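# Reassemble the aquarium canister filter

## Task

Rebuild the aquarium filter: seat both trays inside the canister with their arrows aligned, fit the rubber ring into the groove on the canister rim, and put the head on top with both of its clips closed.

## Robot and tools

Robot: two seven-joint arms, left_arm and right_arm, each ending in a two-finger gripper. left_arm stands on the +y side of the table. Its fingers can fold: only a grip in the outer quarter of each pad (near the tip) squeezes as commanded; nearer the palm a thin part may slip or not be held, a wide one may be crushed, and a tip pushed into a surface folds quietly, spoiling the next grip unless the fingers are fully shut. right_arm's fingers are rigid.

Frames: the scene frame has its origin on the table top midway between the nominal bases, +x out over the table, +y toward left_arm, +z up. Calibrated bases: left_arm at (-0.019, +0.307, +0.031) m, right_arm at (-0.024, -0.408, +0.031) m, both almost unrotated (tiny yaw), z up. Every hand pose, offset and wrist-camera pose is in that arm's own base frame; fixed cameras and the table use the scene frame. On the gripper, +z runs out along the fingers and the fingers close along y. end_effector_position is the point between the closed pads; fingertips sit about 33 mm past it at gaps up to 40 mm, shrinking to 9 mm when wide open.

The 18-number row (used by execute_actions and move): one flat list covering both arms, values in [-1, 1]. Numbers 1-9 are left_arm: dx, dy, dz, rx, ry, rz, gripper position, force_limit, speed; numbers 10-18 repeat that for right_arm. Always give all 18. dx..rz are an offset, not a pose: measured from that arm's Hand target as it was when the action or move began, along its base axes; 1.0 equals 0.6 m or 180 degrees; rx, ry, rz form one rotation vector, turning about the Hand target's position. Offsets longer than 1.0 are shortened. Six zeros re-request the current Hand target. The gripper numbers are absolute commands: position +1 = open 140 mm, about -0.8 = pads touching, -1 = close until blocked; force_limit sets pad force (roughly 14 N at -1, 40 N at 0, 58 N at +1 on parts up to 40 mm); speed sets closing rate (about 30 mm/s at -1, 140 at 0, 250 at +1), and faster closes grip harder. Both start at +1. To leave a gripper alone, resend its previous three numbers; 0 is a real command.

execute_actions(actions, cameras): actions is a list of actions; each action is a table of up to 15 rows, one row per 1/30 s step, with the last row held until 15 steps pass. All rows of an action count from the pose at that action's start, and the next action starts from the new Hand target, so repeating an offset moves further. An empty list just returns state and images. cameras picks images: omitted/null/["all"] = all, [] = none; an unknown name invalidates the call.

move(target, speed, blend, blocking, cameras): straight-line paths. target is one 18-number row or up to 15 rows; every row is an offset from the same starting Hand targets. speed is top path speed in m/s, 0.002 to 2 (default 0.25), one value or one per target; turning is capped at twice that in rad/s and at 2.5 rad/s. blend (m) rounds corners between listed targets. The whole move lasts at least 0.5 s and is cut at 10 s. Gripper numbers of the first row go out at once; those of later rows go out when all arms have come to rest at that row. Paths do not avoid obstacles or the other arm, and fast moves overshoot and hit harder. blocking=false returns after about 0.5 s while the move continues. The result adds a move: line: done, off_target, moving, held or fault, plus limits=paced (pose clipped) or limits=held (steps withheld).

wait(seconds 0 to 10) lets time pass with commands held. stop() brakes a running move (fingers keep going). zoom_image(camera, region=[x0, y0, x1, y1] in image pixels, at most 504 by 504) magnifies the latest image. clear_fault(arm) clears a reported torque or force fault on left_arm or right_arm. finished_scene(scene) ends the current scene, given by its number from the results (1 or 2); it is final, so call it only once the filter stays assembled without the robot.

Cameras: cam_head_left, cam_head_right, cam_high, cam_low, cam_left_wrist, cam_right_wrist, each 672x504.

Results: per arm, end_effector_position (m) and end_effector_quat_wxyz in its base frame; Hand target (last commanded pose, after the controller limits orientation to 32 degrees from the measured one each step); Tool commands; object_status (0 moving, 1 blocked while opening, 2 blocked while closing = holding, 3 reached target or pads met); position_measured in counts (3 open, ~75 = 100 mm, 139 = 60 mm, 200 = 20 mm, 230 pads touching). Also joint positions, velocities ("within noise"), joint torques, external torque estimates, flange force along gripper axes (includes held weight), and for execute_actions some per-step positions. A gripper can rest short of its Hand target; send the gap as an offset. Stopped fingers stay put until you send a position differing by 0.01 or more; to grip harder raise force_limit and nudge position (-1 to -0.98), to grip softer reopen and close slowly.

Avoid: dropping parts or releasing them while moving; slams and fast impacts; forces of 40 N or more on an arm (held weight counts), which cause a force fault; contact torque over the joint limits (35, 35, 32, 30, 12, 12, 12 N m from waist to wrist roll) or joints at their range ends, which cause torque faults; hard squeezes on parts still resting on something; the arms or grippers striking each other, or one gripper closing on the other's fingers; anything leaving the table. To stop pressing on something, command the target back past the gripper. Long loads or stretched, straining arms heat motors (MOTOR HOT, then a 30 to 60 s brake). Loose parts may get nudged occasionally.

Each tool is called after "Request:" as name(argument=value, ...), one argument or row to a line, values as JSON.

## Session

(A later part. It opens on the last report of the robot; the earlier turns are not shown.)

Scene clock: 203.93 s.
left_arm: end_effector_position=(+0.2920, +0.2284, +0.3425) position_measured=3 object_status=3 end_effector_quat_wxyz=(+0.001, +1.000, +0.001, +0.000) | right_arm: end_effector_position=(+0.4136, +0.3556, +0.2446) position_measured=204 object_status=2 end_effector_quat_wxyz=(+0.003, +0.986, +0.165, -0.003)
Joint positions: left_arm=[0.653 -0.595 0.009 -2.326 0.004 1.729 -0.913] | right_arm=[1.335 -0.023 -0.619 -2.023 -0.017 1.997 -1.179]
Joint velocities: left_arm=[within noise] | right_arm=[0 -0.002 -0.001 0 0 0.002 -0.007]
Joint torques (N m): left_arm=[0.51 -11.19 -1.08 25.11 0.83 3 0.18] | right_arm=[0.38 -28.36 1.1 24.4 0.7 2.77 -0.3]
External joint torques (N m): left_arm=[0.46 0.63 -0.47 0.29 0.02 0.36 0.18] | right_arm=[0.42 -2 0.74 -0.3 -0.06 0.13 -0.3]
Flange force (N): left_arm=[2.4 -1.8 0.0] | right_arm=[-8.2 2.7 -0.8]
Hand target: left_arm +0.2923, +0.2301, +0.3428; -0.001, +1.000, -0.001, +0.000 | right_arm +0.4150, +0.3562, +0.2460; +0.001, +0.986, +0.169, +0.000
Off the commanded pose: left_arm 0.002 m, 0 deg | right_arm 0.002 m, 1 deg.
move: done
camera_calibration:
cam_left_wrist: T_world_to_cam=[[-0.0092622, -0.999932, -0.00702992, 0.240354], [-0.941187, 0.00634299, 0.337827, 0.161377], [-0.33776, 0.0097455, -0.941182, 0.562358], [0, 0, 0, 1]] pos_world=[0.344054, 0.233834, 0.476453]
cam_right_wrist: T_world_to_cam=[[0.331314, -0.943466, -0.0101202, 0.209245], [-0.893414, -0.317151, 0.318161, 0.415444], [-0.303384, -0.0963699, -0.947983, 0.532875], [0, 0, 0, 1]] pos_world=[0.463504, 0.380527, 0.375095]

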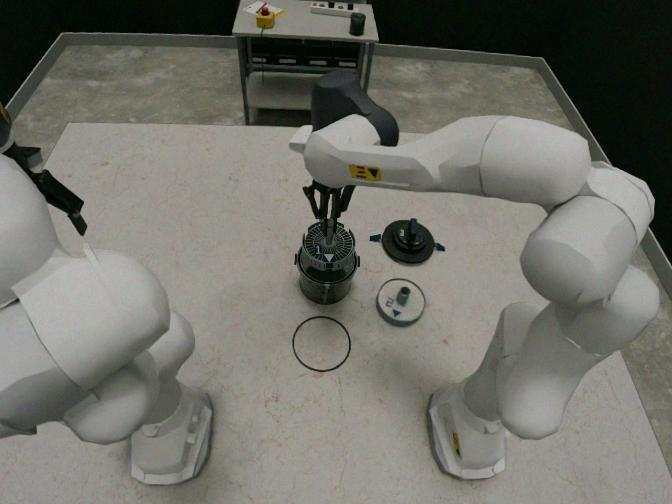

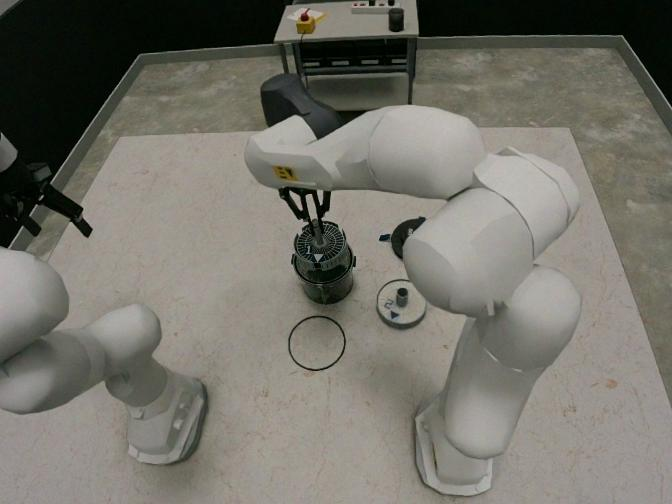

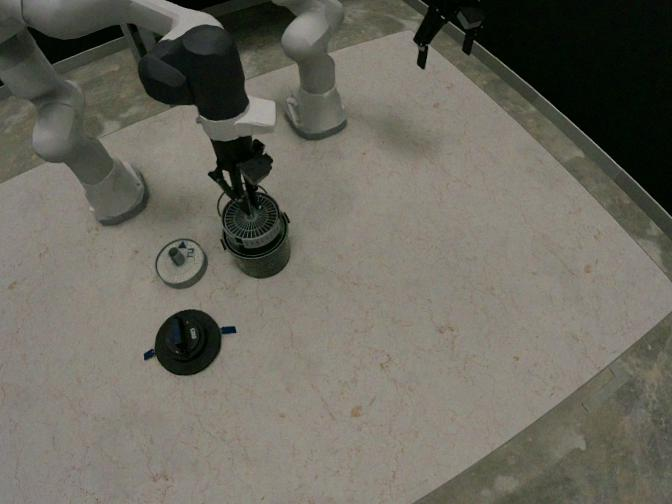

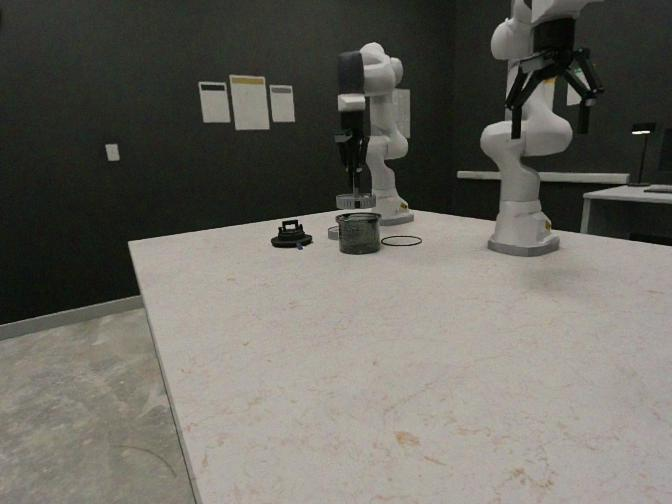

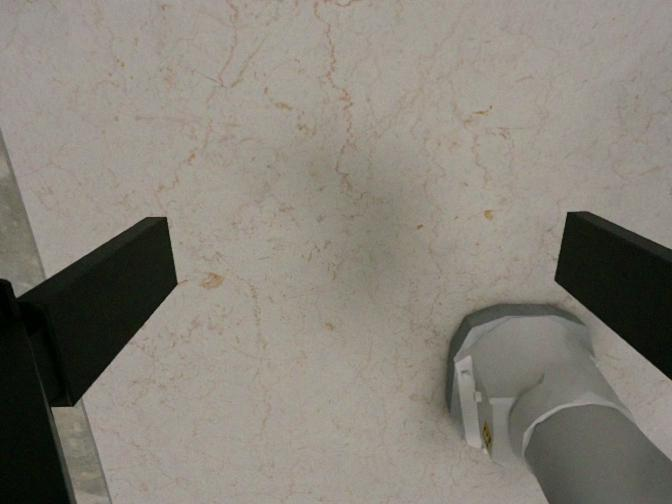

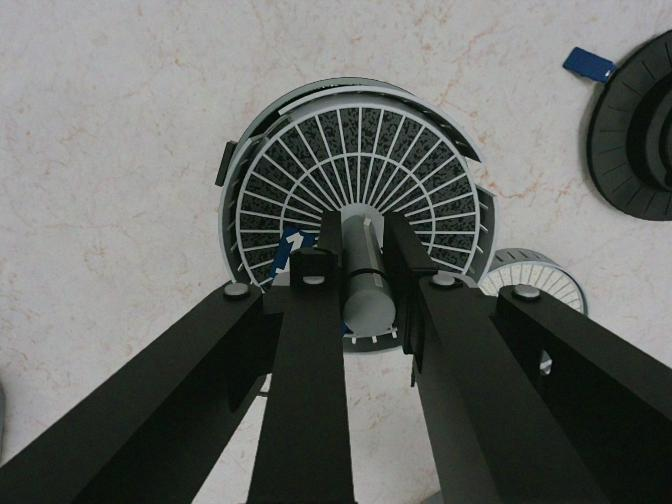

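Request:
zoom_image(
  camera="cam_low",
  region=[310, 170, 400, 270],
)

Request:
zoom_image(
  camera="cam_high",
  region=[200, 170, 310, 290],
)

Request:
zoom_image(
  camera="cam_head_left",
  region=[280, 190, 380, 320],
)

Request:
zoom_image(
  camera="cam_head_right",
  region=[270, 190, 380, 320],
)

Scaled by 5.040 from the camera's 672x504 image, which has a finer 960x720 frame.

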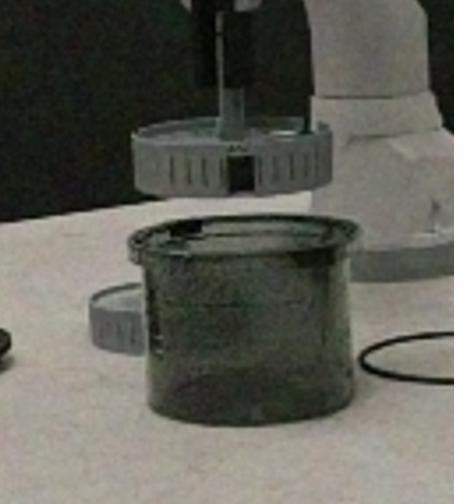

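Scaled by 4.200 from the camera's 672x504 image, which has a finer 960x720 frame.

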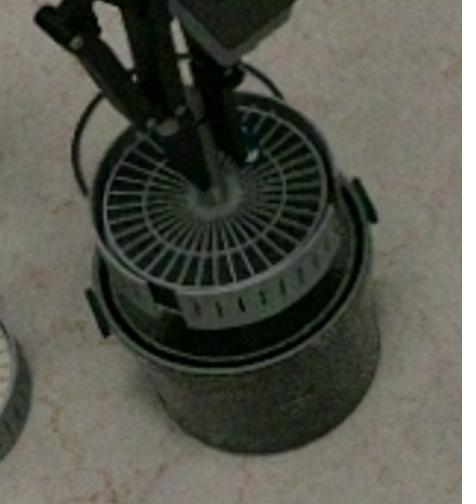

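Scaled by 3.877 from the camera's 672x504 image, which has a finer 960x720 frame.

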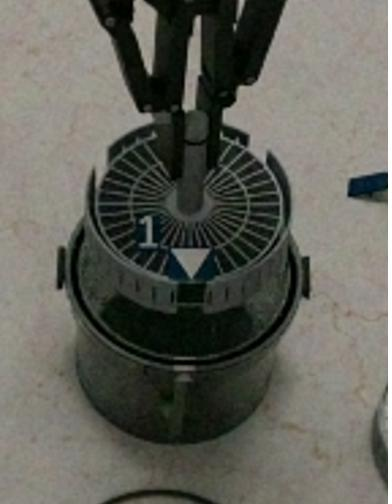

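Scaled by 3.877 from the camera's 672x504 image, which has a finer 960x720 frame.

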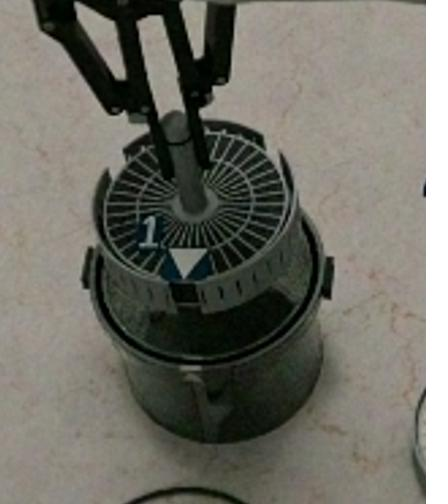

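Request:
move(
  target=[0,0,0,0,0,0,1,1,1,-0.0125,0.004,-0.033,0,0,0,-1,-0.4,-1],
  speed=0.1,
)

Request:
zoom_image(
  camera="cam_low",
  region=[310, 170, 400, 270],
)

Request:
zoom_image(
  camera="cam_high",
  region=[200, 170, 310, 290],
)

Request:
zoom_image(
  camera="cam_head_left",
  region=[280, 190, 380, 320],
)

Request:
zoom_image(
  camera="cam_head_right",
  region=[270, 190, 380, 320],
)

Request:
zoom_image(
  camera="cam_right_wrist",
  region=[180, 40, 530, 390],
)

Scene clock: 266.27 s.
left_arm: end_effector_position=(+0.2920, +0.2284, +0.3426) position_measured=3 object_status=3 end_effector_quat_wxyz=(+0.001, +1.000, +0.001, +0.000) | right_arm: end_effector_position=(+0.4076, +0.3564, +0.2261) position_measured=204 object_status=2 end_effector_quat_wxyz=(+0.002, +0.986, +0.170, -0.002)
Joint positions: left_arm=[0.653 -0.595 0.009 -2.326 0.004 1.729 -0.913] | right_arm=[1.339 -0.022 -0.616 -2.072 -0.017 2.048 -1.181]
Joint velocities: left_arm=[within noise] | right_arm=[-0.001 0 0 0 -0.001 0.004 0]
Joint torques (N m): left_arm=[0.49 -11.21 -1.15 25.08 0.83 3.01 0.2] | right_arm=[0.73 -27.59 1.33 24.1 0.71 2.88 0.2]
External joint torques (N m): left_arm=[0.48 0.73 -0.49 0.16 0.03 0.36 0.2] | right_arm=[0.76 -1.28 0.97 -0.42 -0.03 0.23 0.2]
Flange force (N): left_arm=[2.4 -1.8 0.3] | right_arm=[-7.4 0.9 -0.3]
Hand target: left_arm +0.2923, +0.2301, +0.3428; -0.001, +1.000, -0.001, +0.000 | right_arm +0.4075, +0.3586, +0.2262; +0.001, +0.986, +0.169, +0.000
Off the commanded pose: left_arm 0.002 m, 0 deg | right_arm 0.002 m, 0 deg.
move: done
camera_calibration:
cam_left_wrist: T_world_to_cam=[[-0.0092622, -0.999932, -0.00702992, 0.240354], [-0.941187, 0.00634299, 0.337827, 0.161377], [-0.33776, 0.0097455, -0.941182, 0.562358], [0, 0, 0, 1]] pos_world=[0.344054, 0.233834, 0.476453]
cam_right_wrist: T_world_to_cam=[[0.341055, -0.939981, -0.0108429, 0.206746], [-0.890481, -0.326747, 0.316671, 0.418733], [-0.301207, -0.0983467, -0.948474, 0.513513], [0, 0, 0, 1]] pos_world=[0.457035, 0.381659, 0.356695]

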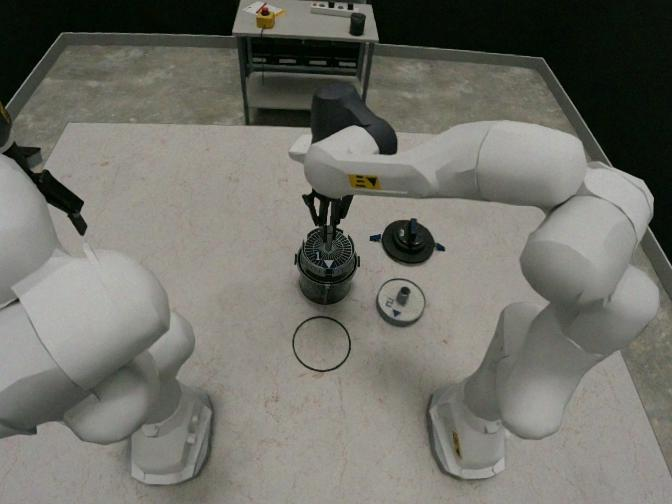

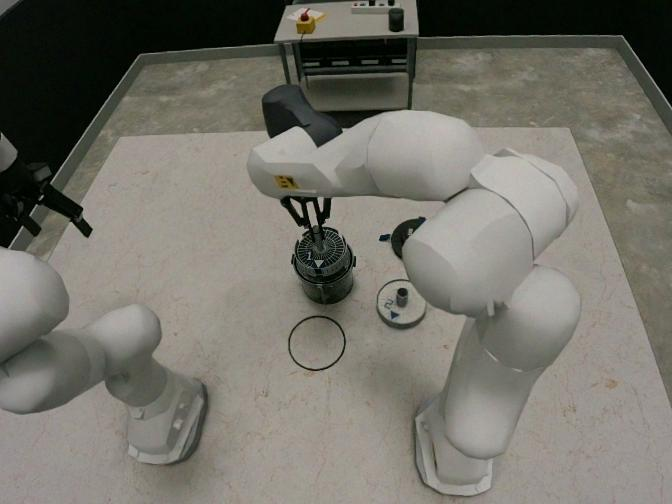

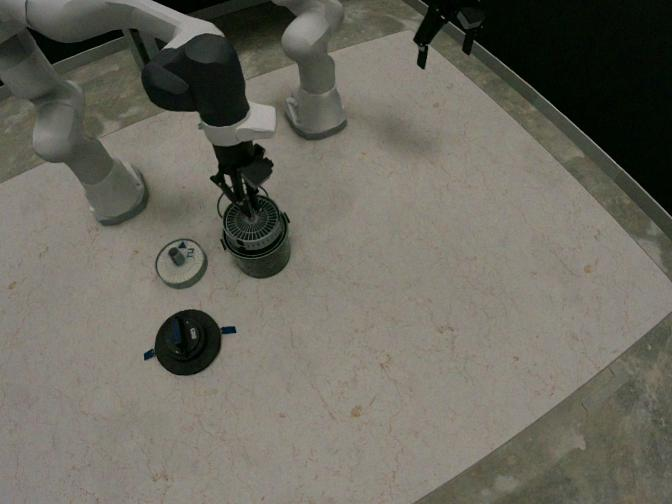

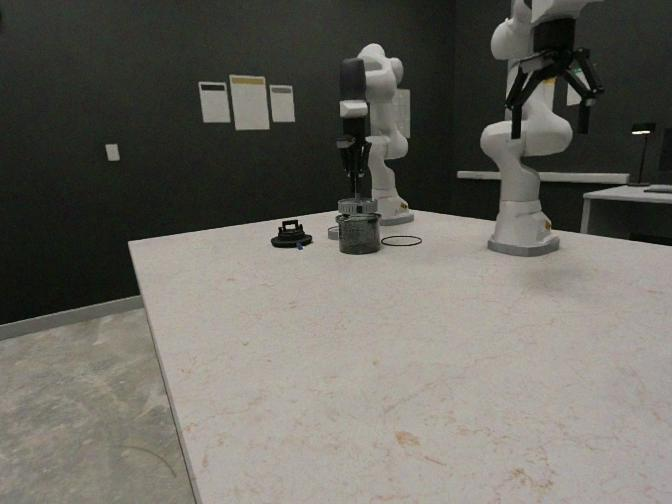

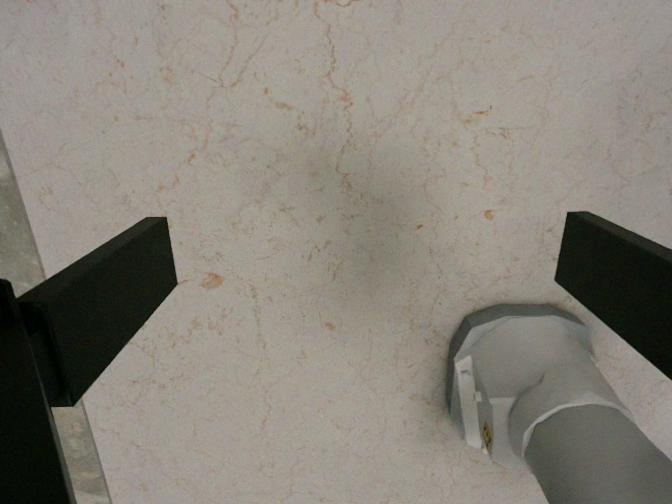

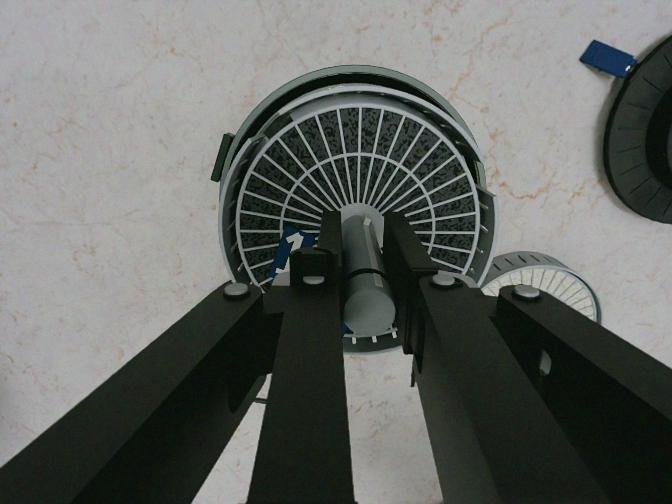

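Scaled by 5.040 from the camera's 672x504 image, which has a finer 960x720 frame.

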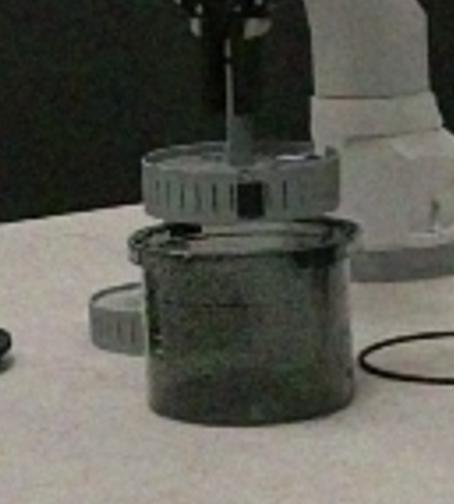

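Scaled by 4.200 from the camera's 672x504 image, which has a finer 960x720 frame.

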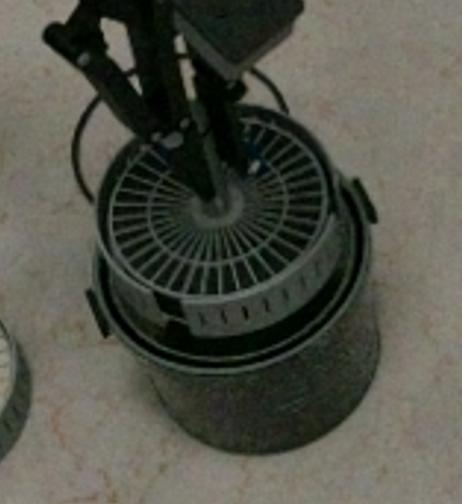

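Scaled by 3.877 from the camera's 672x504 image, which has a finer 960x720 frame.

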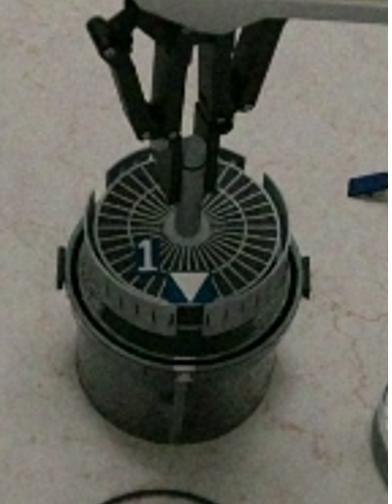

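Scaled by 3.877 from the camera's 672x504 image, which has a finer 960x720 frame.

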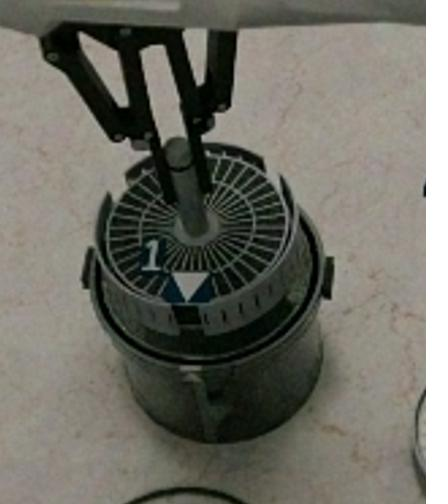

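Scaled by 1.440 from the camera's 672x504 image, which has a finer 960x720 frame.

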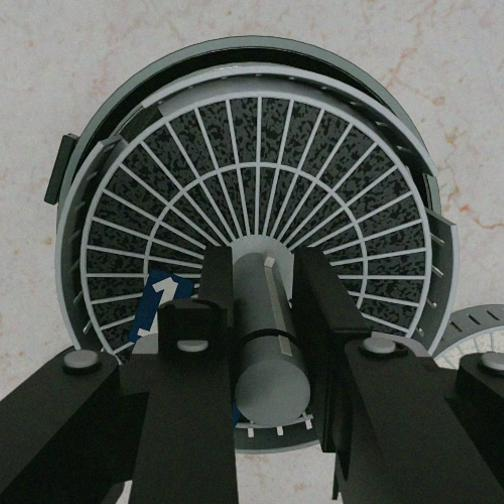

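Request:
move(
  target=[
    [0,0,0,0,0,0,1,1,1,-0.0025,0,0,0,0,-0.011,-1,-0.4,-1],
    [0,0,0,0,0,0,1,1,1,-0.0025,0,-0.045,0,0,-0.011,-1,-0.4,-1],
  ],
  speed=0.06,
)

Request:
zoom_image(
  camera="cam_low",
  region=[310, 170, 400, 270],
)

Request:
zoom_image(
  camera="cam_high",
  region=[200, 170, 310, 290],
)

Request:
zoom_image(
  camera="cam_head_left",
  region=[280, 190, 380, 320],
)

Request:
zoom_image(
  camera="cam_head_right",
  region=[270, 190, 380, 320],
)

Request:
zoom_image(
  camera="cam_right_wrist",
  region=[180, 20, 530, 370],
)

Scene clock: 303.30 s.
left_arm: end_effector_position=(+0.2920, +0.2284, +0.3426) position_measured=3 object_status=3 end_effector_quat_wxyz=(+0.001, +1.000, +0.001, +0.000) | right_arm: end_effector_position=(+0.4069, +0.3577, +0.2005) position_measured=204 object_status=2 end_effector_quat_wxyz=(+0.002, +0.988, +0.154, +0.001)
Joint positions: left_arm=[0.653 -0.595 0.009 -2.326 0.004 1.729 -0.913] | right_arm=[1.339 0.003 -0.616 -2.116 -0.003 2.118 -1.156]
Joint torques (N m): left_arm=[0.52 -11.24 -1.14 25.04 0.82 3.01 0.17] | right_arm=[0.65 -27.02 0.99 22.44 1.15 2.41 0.05]
External joint torques (N m): left_arm=[0.55 0.59 -0.43 0.15 0.02 0.35 0.17] | right_arm=[0.63 -0.08 1.02 -1.81 0.43 -0.25 0.05]
Flange force (N): left_arm=[1.9 -1.6 0.4] | right_arm=[-6.2 0.9 2.1]
Hand target: left_arm +0.2923, +0.2301, +0.3428; -0.001, +1.000, -0.001, +0.000 | right_arm +0.4060, +0.3586, +0.1992; +0.001, +0.988, +0.152, +0.000
Off the commanded pose: left_arm 0.002 m, 0 deg | right_arm 0.002 m, 0 deg.
move: done
camera_calibration:
cam_left_wrist: T_world_to_cam=[[-0.00929746, -0.999931, -0.00712349, 0.24041], [-0.941186, 0.00634456, 0.337828, 0.161376], [-0.33776, 0.00984547, -0.941181, 0.562333], [0, 0, 0, 1]] pos_world=[0.344054, 0.233834, 0.476453]
cam_right_wrist: T_world_to_cam=[[0.311301, -0.950255, -0.0103793, 0.223651], [-0.902013, -0.298899, 0.3115, 0.422463], [-0.299107, -0.087608, -0.950189, 0.484832], [0, 0, 0, 1]] pos_world=[0.456461, 0.381275, 0.331406]

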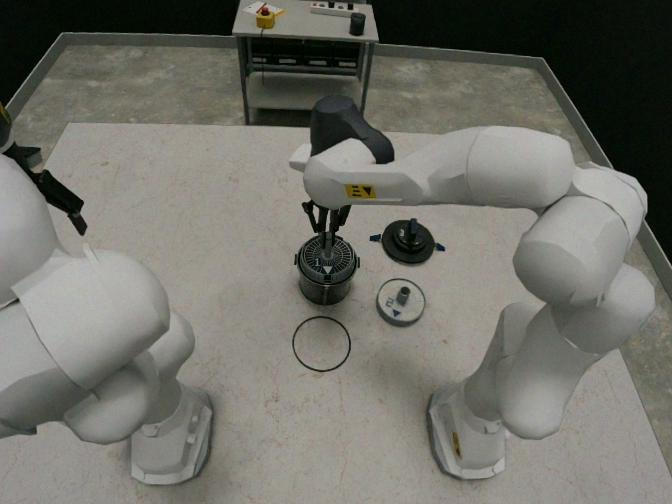

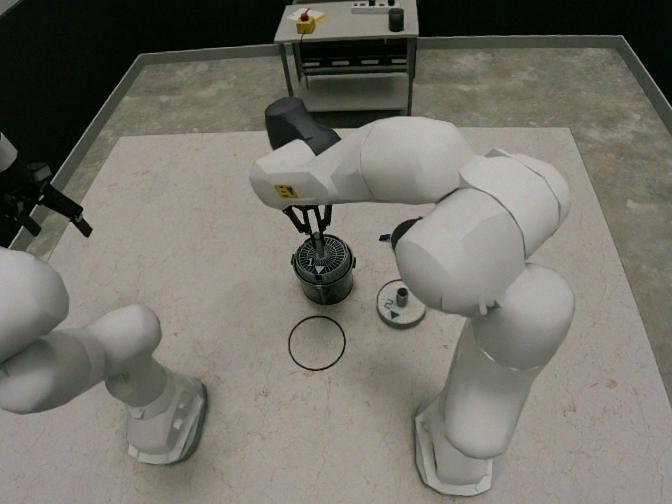

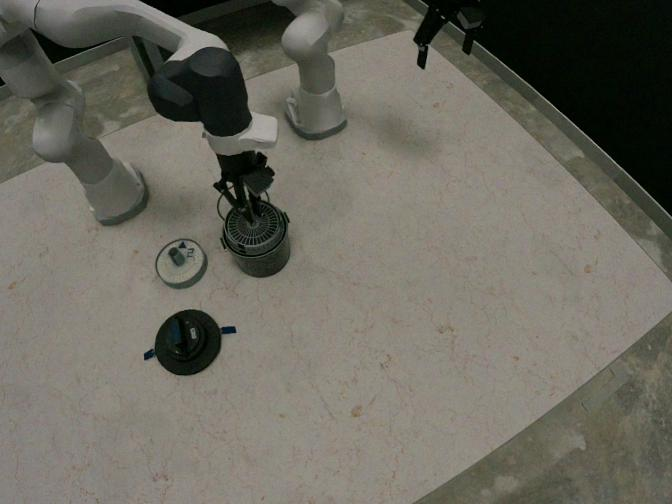

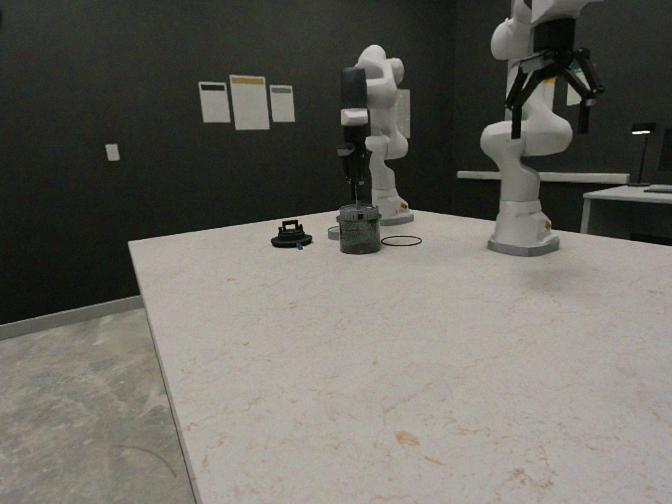

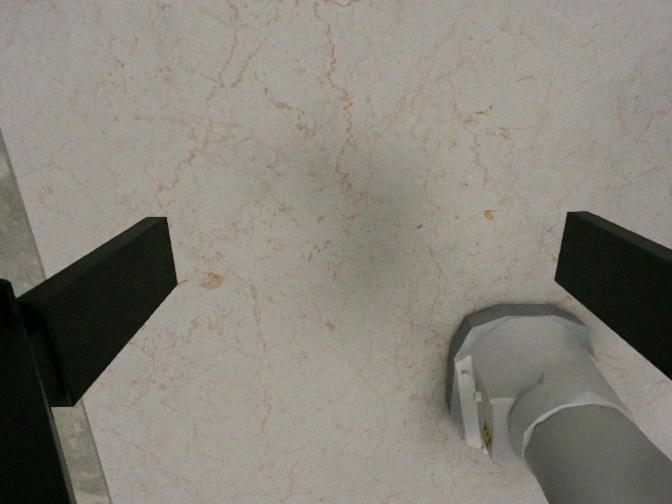

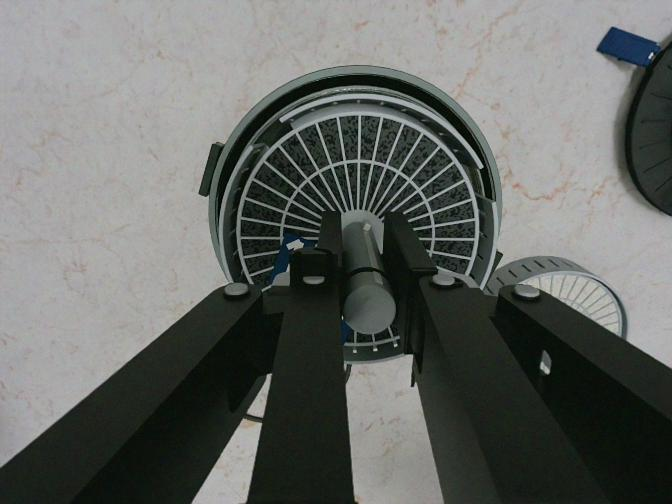

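Scaled by 5.040 from the camera's 672x504 image, which has a finer 960x720 frame.

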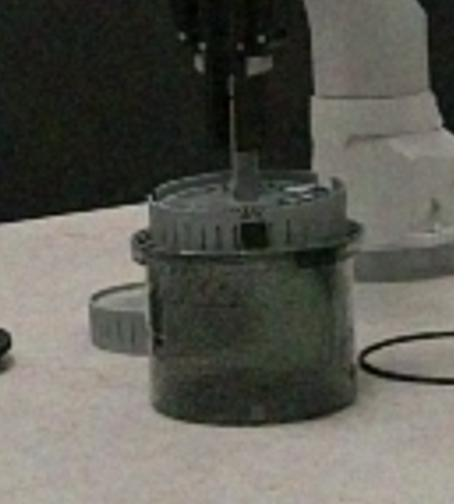

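Scaled by 4.200 from the camera's 672x504 image, which has a finer 960x720 frame.

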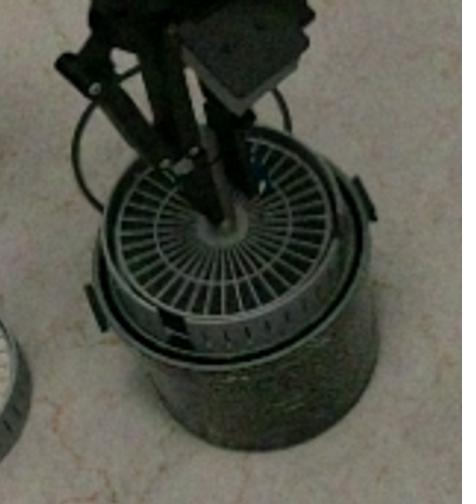

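Scaled by 3.877 from the camera's 672x504 image, which has a finer 960x720 frame.

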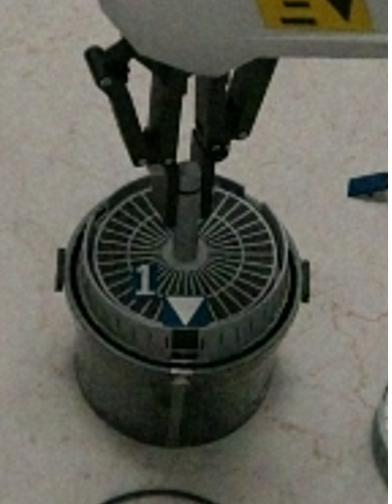

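Scaled by 3.877 from the camera's 672x504 image, which has a finer 960x720 frame.

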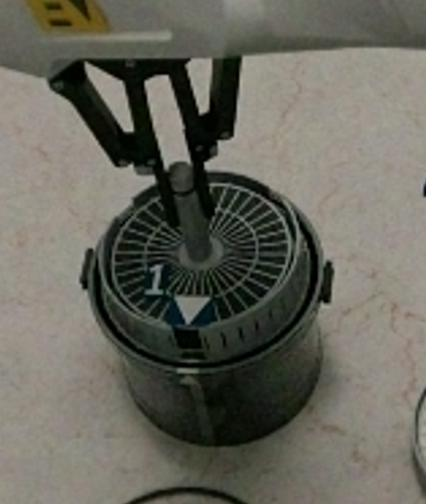

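Scaled by 1.440 from the camera's 672x504 image, which has a finer 960x720 frame.

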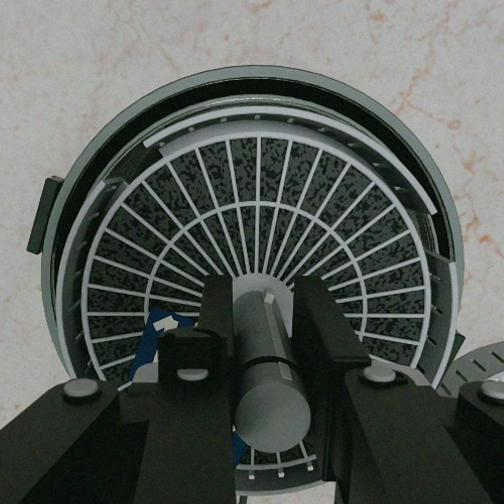

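Request:
move(
  target=[0,0,0,0,0,0,1,1,1,0,0,-0.05,0,0,0,-1,-0.4,-1],
  speed=0.05,
  cameras=["cam_low","cam_right_wrist"],
)

Request:
zoom_image(
  camera="cam_right_wrist",
  region=[180, 20, 530, 370],
)

Scene clock: 315.30 s.
left_arm: end_effector_position=(+0.2920, +0.2285, +0.3426) position_measured=3 object_status=3 end_effector_quat_wxyz=(+0.001, +1.000, +0.001, +0.000) | right_arm: end_effector_position=(+0.4048, +0.3581, +0.1695) position_measured=204 object_status=2 end_effector_quat_wxyz=(+0.003, +0.989, +0.150, -0.001)
Joint positions: left_arm=[0.653 -0.595 0.009 -2.326 0.004 1.729 -0.913] | right_arm=[1.337 0.045 -0.616 -2.157 0.027 2.189 -1.166]
Joint velocities: left_arm=[within noise] | right_arm=[-0.001 -0.001 0 0 0.002 0.004 -0.006]
Joint torques (N m): left_arm=[0.53 -11.29 -1.06 25.09 0.83 3 0.23] | right_arm=[-0.04 -28.56 -0.06 23.12 1.02 2.84 -0.31]
External joint torques (N m): left_arm=[0.58 0.52 -0.34 0.2 0.03 0.35 0.23] | right_arm=[-0.06 -0.86 0.72 -0.47 0.34 0.2 -0.31]
Flange force (N): left_arm=[1.7 -1.8 0.2] | right_arm=[-3.1 1.4 0.4]
Hand target: left_arm +0.2923, +0.2301, +0.3428; -0.001, +1.000, -0.001, +0.000 | right_arm +0.4060, +0.3586, +0.1692; +0.001, +0.988, +0.152, +0.000
Off the commanded pose: left_arm 0.002 m, 0 deg | right_arm 0.001 m, 0 deg.
move: done
camera_calibration:
cam_right_wrist: T_world_to_cam=[[0.303074, -0.952925, -0.00892448, 0.228354], [-0.903576, -0.290329, 0.315055, 0.427377], [-0.302815, -0.087421, -0.949031, 0.455954], [0, 0, 0, 1]] pos_world=[0.455029, 0.381544, 0.300105]
Images, in order (width x height): cam_low 672x504, cam_right_wrist 672x504.

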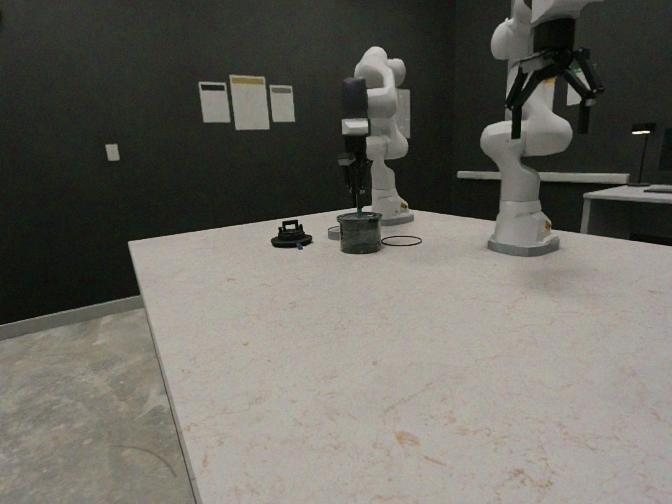

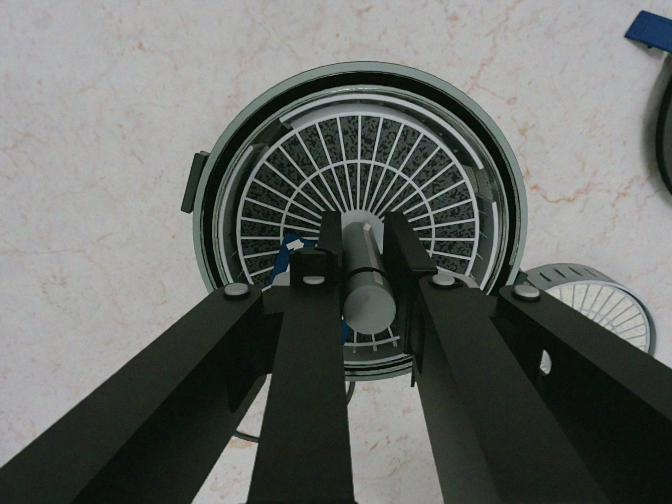

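Scaled by 1.440 from the camera's 672x504 image, which has a finer 960x720 frame.

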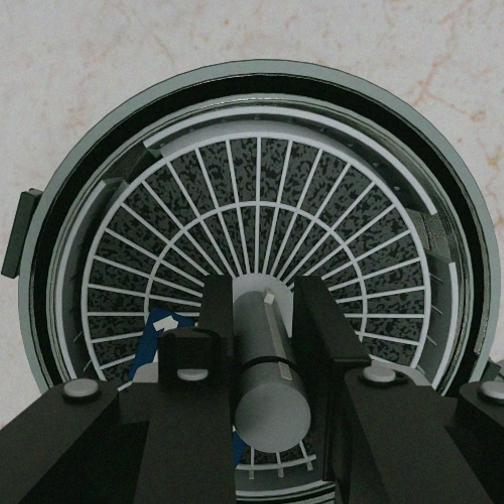

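Request:
move(
  target=[0,0,0,0,0,0,1,1,1,0,0,-0.067,0,0,0,-1,-0.4,-1],
  speed=0.05,
  cameras=["cam_right_wrist"],
)

Request:
zoom_image(
  camera="cam_right_wrist",
  region=[180, 20, 530, 370],
)

Scene clock: 322.07 s.
left_arm: end_effector_position=(+0.2920, +0.2285, +0.3426) position_measured=3 object_status=3 end_effector_quat_wxyz=(+0.001, +1.000, +0.001, +0.000) | right_arm: end_effector_position=(+0.4055, +0.3577, +0.1294) position_measured=204 object_status=2 end_effector_quat_wxyz=(+0.003, +0.989, +0.149, -0.001)
Joint positions: left_arm=[0.653 -0.595 0.009 -2.326 0.004 1.729 -0.913] | right_arm=[1.332 0.113 -0.615 -2.199 0.081 2.286 -1.203]
Joint velocities: left_arm=[within noise] | right_arm=[0 0.001 -0.001 0.001 0.001 0.002 -0.007]
Joint torques (N m): left_arm=[0.52 -11.27 -1.17 25.04 0.84 3 0.21] | right_arm=[-0.01 -29.94 -1.23 22.16 0.99 2.82 -0.19]
External joint torques (N m): left_arm=[0.56 0.57 -0.45 0.13 0.04 0.34 0.21] | right_arm=[-0.07 -0.62 0.69 -0.75 0.35 0.15 -0.19]
Flange force (N): left_arm=[1.8 -1.6 0.4] | right_arm=[-3.2 1.4 0.8]
Hand target: left_arm +0.2923, +0.2301, +0.3428; -0.001, +1.000, -0.001, +0.000 | right_arm +0.4060, +0.3586, +0.1290; +0.001, +0.988, +0.152, +0.000
Off the commanded pose: left_arm 0.002 m, 0 deg | right_arm 0.001 m, 0 deg.
move: done
camera_calibration:
cam_right_wrist: T_world_to_cam=[[0.301467, -0.95343, -0.00944586, 0.228301], [-0.904118, -0.288993, 0.314727, 0.440198], [-0.302799, -0.0863396, -0.949135, 0.417632], [0, 0, 0, 1]] pos_world=[0.455625, 0.380941, 0.260004]
Images, in order (width x height): cam_right_wrist 672x504.

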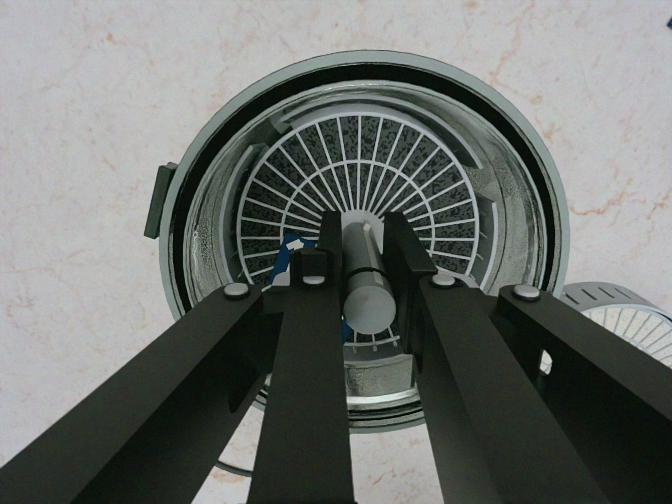

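Scaled by 1.440 from the camera's 672x504 image, which has a finer 960x720 frame.

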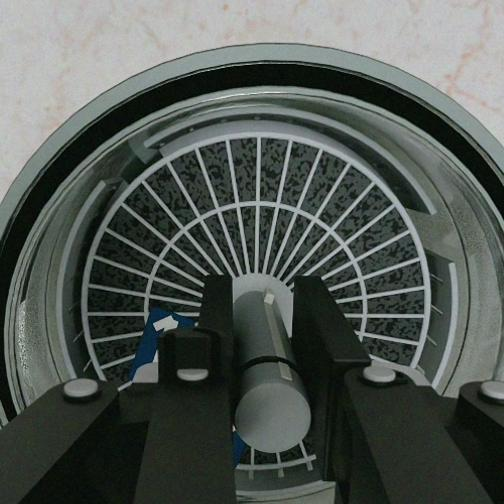

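Request:
move(
  target=[0,0,0,0,0,0,1,1,1,0,0,-0.05,0,0,0,-1,-0.4,-1],
  speed=0.04,
  cameras=["cam_right_wrist"],
)

Request:
zoom_image(
  camera="cam_right_wrist",
  region=[180, 20, 530, 370],
)

Scene clock: 328.77 s.
left_arm: end_effector_position=(+0.2920, +0.2285, +0.3426) position_measured=3 object_status=3 end_effector_quat_wxyz=(+0.001, +1.000, +0.001, +0.000) | right_arm: end_effector_position=(+0.4057, +0.3578, +0.0996) position_measured=204 object_status=2 end_effector_quat_wxyz=(+0.003, +0.989, +0.149, -0.001)
Joint positions: left_arm=[0.653 -0.595 0.009 -2.326 0.004 1.729 -0.913] | right_arm=[1.323 0.171 -0.605 -2.222 0.132 2.355 -1.239]
Joint velocities: left_arm=[within noise] | right_arm=[0.001 0.001 -0.001 0.001 0.001 0.001 -0.006]
Joint torques (N m): left_arm=[0.53 -11.25 -1.1 25.04 0.83 3.01 0.21] | right_arm=[-0.2 -31 -1.86 21.24 0.89 2.76 -0.26]
External joint torques (N m): left_arm=[0.55 0.56 -0.4 0.21 0.03 0.36 0.21] | right_arm=[-0.24 -0.63 1.02 -0.72 0.29 0.12 -0.26]
Flange force (N): left_arm=[1.9 -1.7 0.2] | right_arm=[-2.6 1.3 1.0]
Hand target: left_arm +0.2923, +0.2301, +0.3428; -0.001, +1.000, -0.001, +0.000 | right_arm +0.4060, +0.3586, +0.0990; +0.001, +0.988, +0.152, +0.000
Off the commanded pose: left_arm 0.002 m, 0 deg | right_arm 0.001 m, 0 deg.
move: done
camera_calibration:
cam_right_wrist: T_world_to_cam=[[0.301064, -0.953553, -0.00990803, 0.228268], [-0.904358, -0.288797, 0.314218, 0.449968], [-0.302484, -0.0856391, -0.949299, 0.38916], [0, 0, 0, 1]] pos_world=[0.455924, 0.380942, 0.230303]
Images, in order (width x height): cam_right_wrist 672x504.

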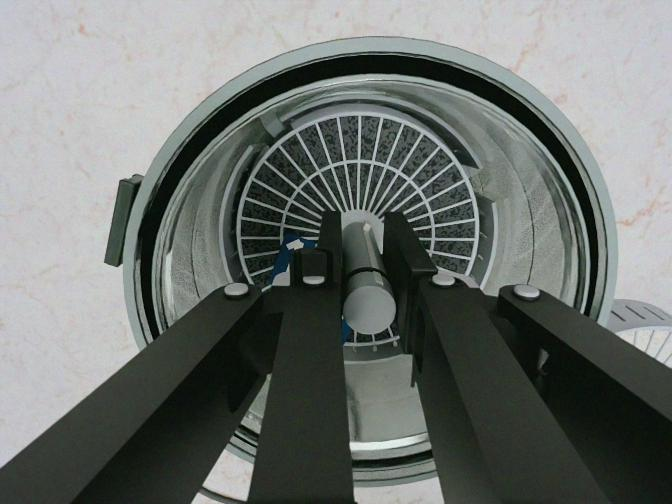

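Scaled by 1.440 from the camera's 672x504 image, which has a finer 960x720 frame.

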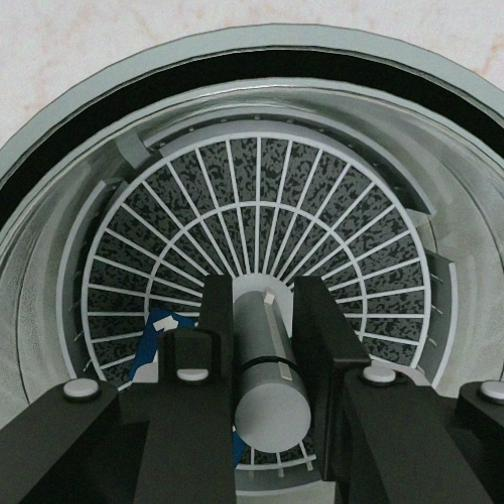

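Request:
move(
  target=[0,0,0,0,0,0,1,1,1,0,0,-0.022,0,0,0,-1,-0.4,-1],
  speed=0.02,
  cameras=["cam_right_wrist"],
)

Scene clock: 334.57 s.
left_arm: end_effector_position=(+0.2920, +0.2285, +0.3426) position_measured=3 object_status=3 end_effector_quat_wxyz=(+0.001, +1.000, +0.001, +0.000) | right_arm: end_effector_position=(+0.4068, +0.3587, +0.0899) position_measured=204 object_status=2 end_effector_quat_wxyz=(+0.000, +0.989, +0.148, +0.000)
Joint positions: left_arm=[0.653 -0.595 0.009 -2.326 0.004 1.729 -0.913] | right_arm=[1.317 0.192 -0.599 -2.227 0.156 2.38 -1.256]
Joint velocities: left_arm=[within noise] | right_arm=[-0.001 0 0 -0.002 0.003 0.002 -0.005]
Joint torques (N m): left_arm=[0.54 -11.28 -1.11 25.04 0.84 2.99 0.23] | right_arm=[0.14 -28.06 -1.43 19.4 0.99 3.23 -0.43]
External joint torques (N m): left_arm=[0.58 0.45 -0.4 0.21 0.04 0.34 0.23] | right_arm=[0.21 2.77 1.88 -2.24 0.4 0.58 -0.43]
Flange force (N): left_arm=[1.6 -1.6 0.2] | right_arm=[1.5 -1.0 10.7]
Hand target: left_arm +0.2923, +0.2301, +0.3428; -0.001, +1.000, -0.001, +0.000 | right_arm +0.4060, +0.3586, +0.0858; +0.001, +0.988, +0.152, +0.000
Off the commanded pose: left_arm 0.002 m, 0 deg | right_arm 0.004 m, 0 deg.
move: off_target (right_arm)
camera_calibration:
cam_right_wrist: T_world_to_cam=[[0.300269, -0.953746, -0.0144078, 0.229599], [-0.904888, -0.289599, 0.311946, 0.455001], [-0.30169, -0.0806302, -0.94999, 0.378339], [0, 0, 0, 1]] pos_world=[0.456924, 0.381252, 0.220791]
Images, in order (width x height): cam_right_wrist 672x504.

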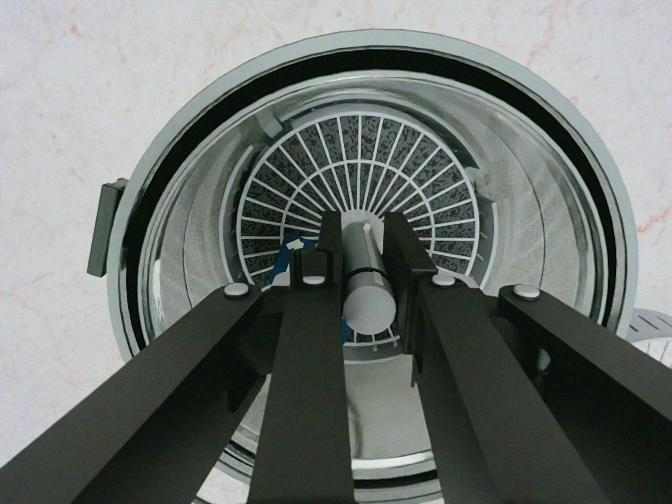

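Request:
execute_actions(
  actions=[
    [[0,0,0,0,0,0,1,1,1,0,0,0.006,0,0,0,-1,-0.4,-1]],
    [[0,0,0,0,0,0,1,1,1,0,0,0,0,0,0,-0.5,-0.4,-1]],
    [[0,0,0,0,0,0,1,1,1,0,0,0,0,0,0,-0.5,-0.4,-1]],
  ],
  cameras=["cam_right_wrist","cam_low"],
)

Request:
zoom_image(
  camera="cam_right_wrist",
  region=[180, 20, 530, 370],
)

Scene clock: 345.53 s.
left_arm: end_effector_position=(+0.2920, +0.2285, +0.3426) position_measured=3 object_status=3 end_effector_quat_wxyz=(+0.001, +1.000, +0.001, +0.000) | right_arm: end_effector_position=(+0.4068, +0.3587, +0.0899) position_measured=192 object_status=3 end_effector_quat_wxyz=(+0.000, +0.989, +0.149, +0.000)
Joint positions: left_arm=[0.653 -0.595 0.009 -2.326 0.004 1.729 -0.913] | right_arm=[1.317 0.192 -0.599 -2.227 0.156 2.381 -1.257]
Joint torques (N m): left_arm=[0.55 -11.32 -1.06 25 0.82 2.98 0.19] | right_arm=[0.37 -31.67 -2.47 20.83 0.4 2.54 -0.04]
External joint torques (N m): left_arm=[0.53 0.5 -0.4 0.15 0.02 0.33 0.19] | right_arm=[0.43 -0.67 0.85 -0.99 -0.19 -0.14 -0.04]
External joint torques at the end of the 1st action: left_arm=[0.6 0.58 -0.35 0.13 0.04 0.34 0.17] | right_arm=[0.38 -0.77 0.73 -1.02 -0.2 -0.27 -0.07]
External joint torques at the end of the 2nd action: left_arm=[0.58 0.46 -0.37 0.2 0.04 0.35 0.2] | right_arm=[0.43 -0.76 0.68 -0.92 -0.18 -0.15 -0.12]
Flange force (N): left_arm=[1.7 -1.5 0.3] | right_arm=[-5.6 1.3 -1.1]
Flange force at the end of the 1st action (N): left_arm=[1.8 -1.7 0.4] | right_arm=[-5.8 1.6 -1.6]
Flange force at the end of the 2nd action (N): left_arm=[1.6 -1.6 0.2] | right_arm=[-5.5 1.6 -1.4]
Hand target: left_arm +0.2923, +0.2301, +0.3428; -0.001, +1.000, -0.001, +0.000 | right_arm +0.4060, +0.3586, +0.0894; +0.001, +0.988, +0.152, +0.000
Off the commanded pose: left_arm 0.002 m, 0 deg | right_arm 0.001 m, 0 deg.
Step readings (end_effector_position of left_arm | right_arm; steps 1 to 15: 1st action; 16 to 30: 2nd action; 31 to 45: 3rd action):
0: (+0.2920, +0.2285, +0.3426) | (+0.4069, +0.3588, +0.0899)
1: (+0.2920, +0.2285, +0.3426) | (+0.4069, +0.3588, +0.0899)
2: (+0.2920, +0.2285, +0.3426) | (+0.4069, +0.3588, +0.0899)
4: (+0.2920, +0.2285, +0.3426) | (+0.4068, +0.3588, +0.0899)
8: (+0.2920, +0.2285, +0.3426) | (+0.4068, +0.3588, +0.0899)
15: (+0.2920, +0.2285, +0.3426) | (+0.4068, +0.3588, +0.0899)
16: (+0.2920, +0.2285, +0.3426) | (+0.4068, +0.3588, +0.0899)
17: (+0.2920, +0.2285, +0.3426) | (+0.4068, +0.3588, +0.0899)
19: (+0.2920, +0.2285, +0.3426) | (+0.4068, +0.3587, +0.0899)
23: (+0.2920, +0.2285, +0.3426) | (+0.4068, +0.3587, +0.0899)
30: (+0.2920, +0.2285, +0.3426) | (+0.4068, +0.3587, +0.0899)
31: (+0.2920, +0.2285, +0.3426) | (+0.4068, +0.3587, +0.0899)
32: (+0.2920, +0.2285, +0.3426) | (+0.4068, +0.3587, +0.0899)
34: (+0.2920, +0.2285, +0.3426) | (+0.4068, +0.3587, +0.0899)
38: (+0.2920, +0.2285, +0.3426) | (+0.4068, +0.3587, +0.0899)
45: (+0.2920, +0.2285, +0.3426) | (+0.4068, +0.3587, +0.0899)
camera_calibration:
cam_right_wrist: T_world_to_cam=[[0.301314, -0.953414, -0.0145168, 0.22905], [-0.904508, -0.29061, 0.312106, 0.455122], [-0.301785, -0.0809113, -0.949936, 0.378353], [0, 0, 0, 1]] pos_world=[0.456827, 0.381256, 0.220691]
Images, in order (width x height): cam_low 672x504, cam_right_wrist 672x504.

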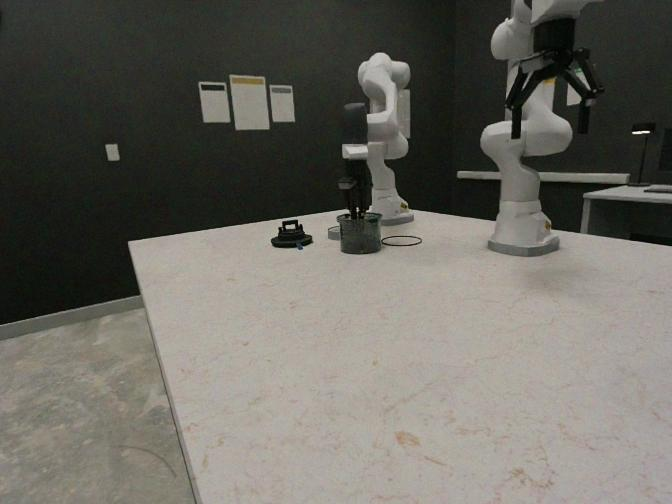

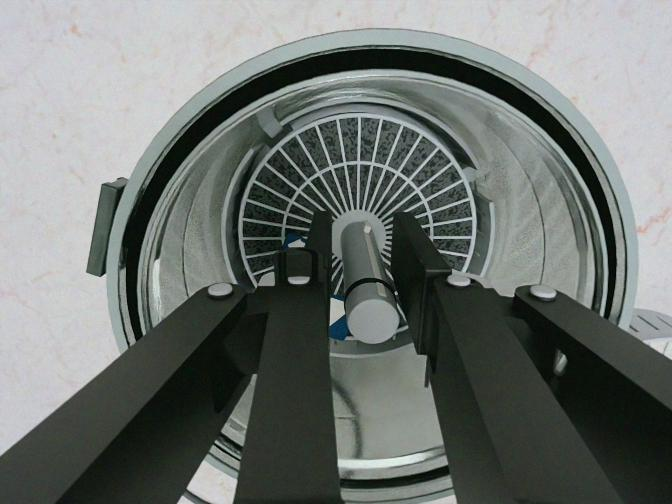

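Scaled by 1.440 from the camera's 672x504 image, which has a finer 960x720 frame.

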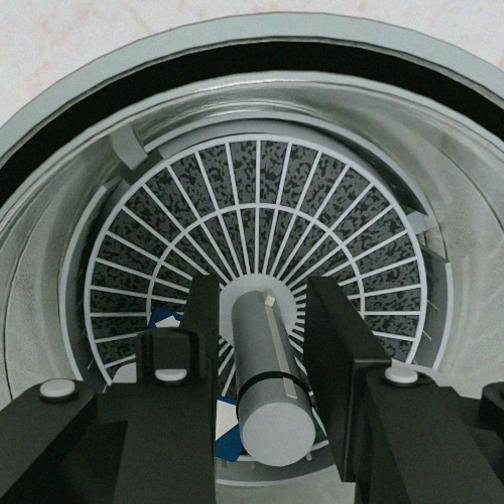

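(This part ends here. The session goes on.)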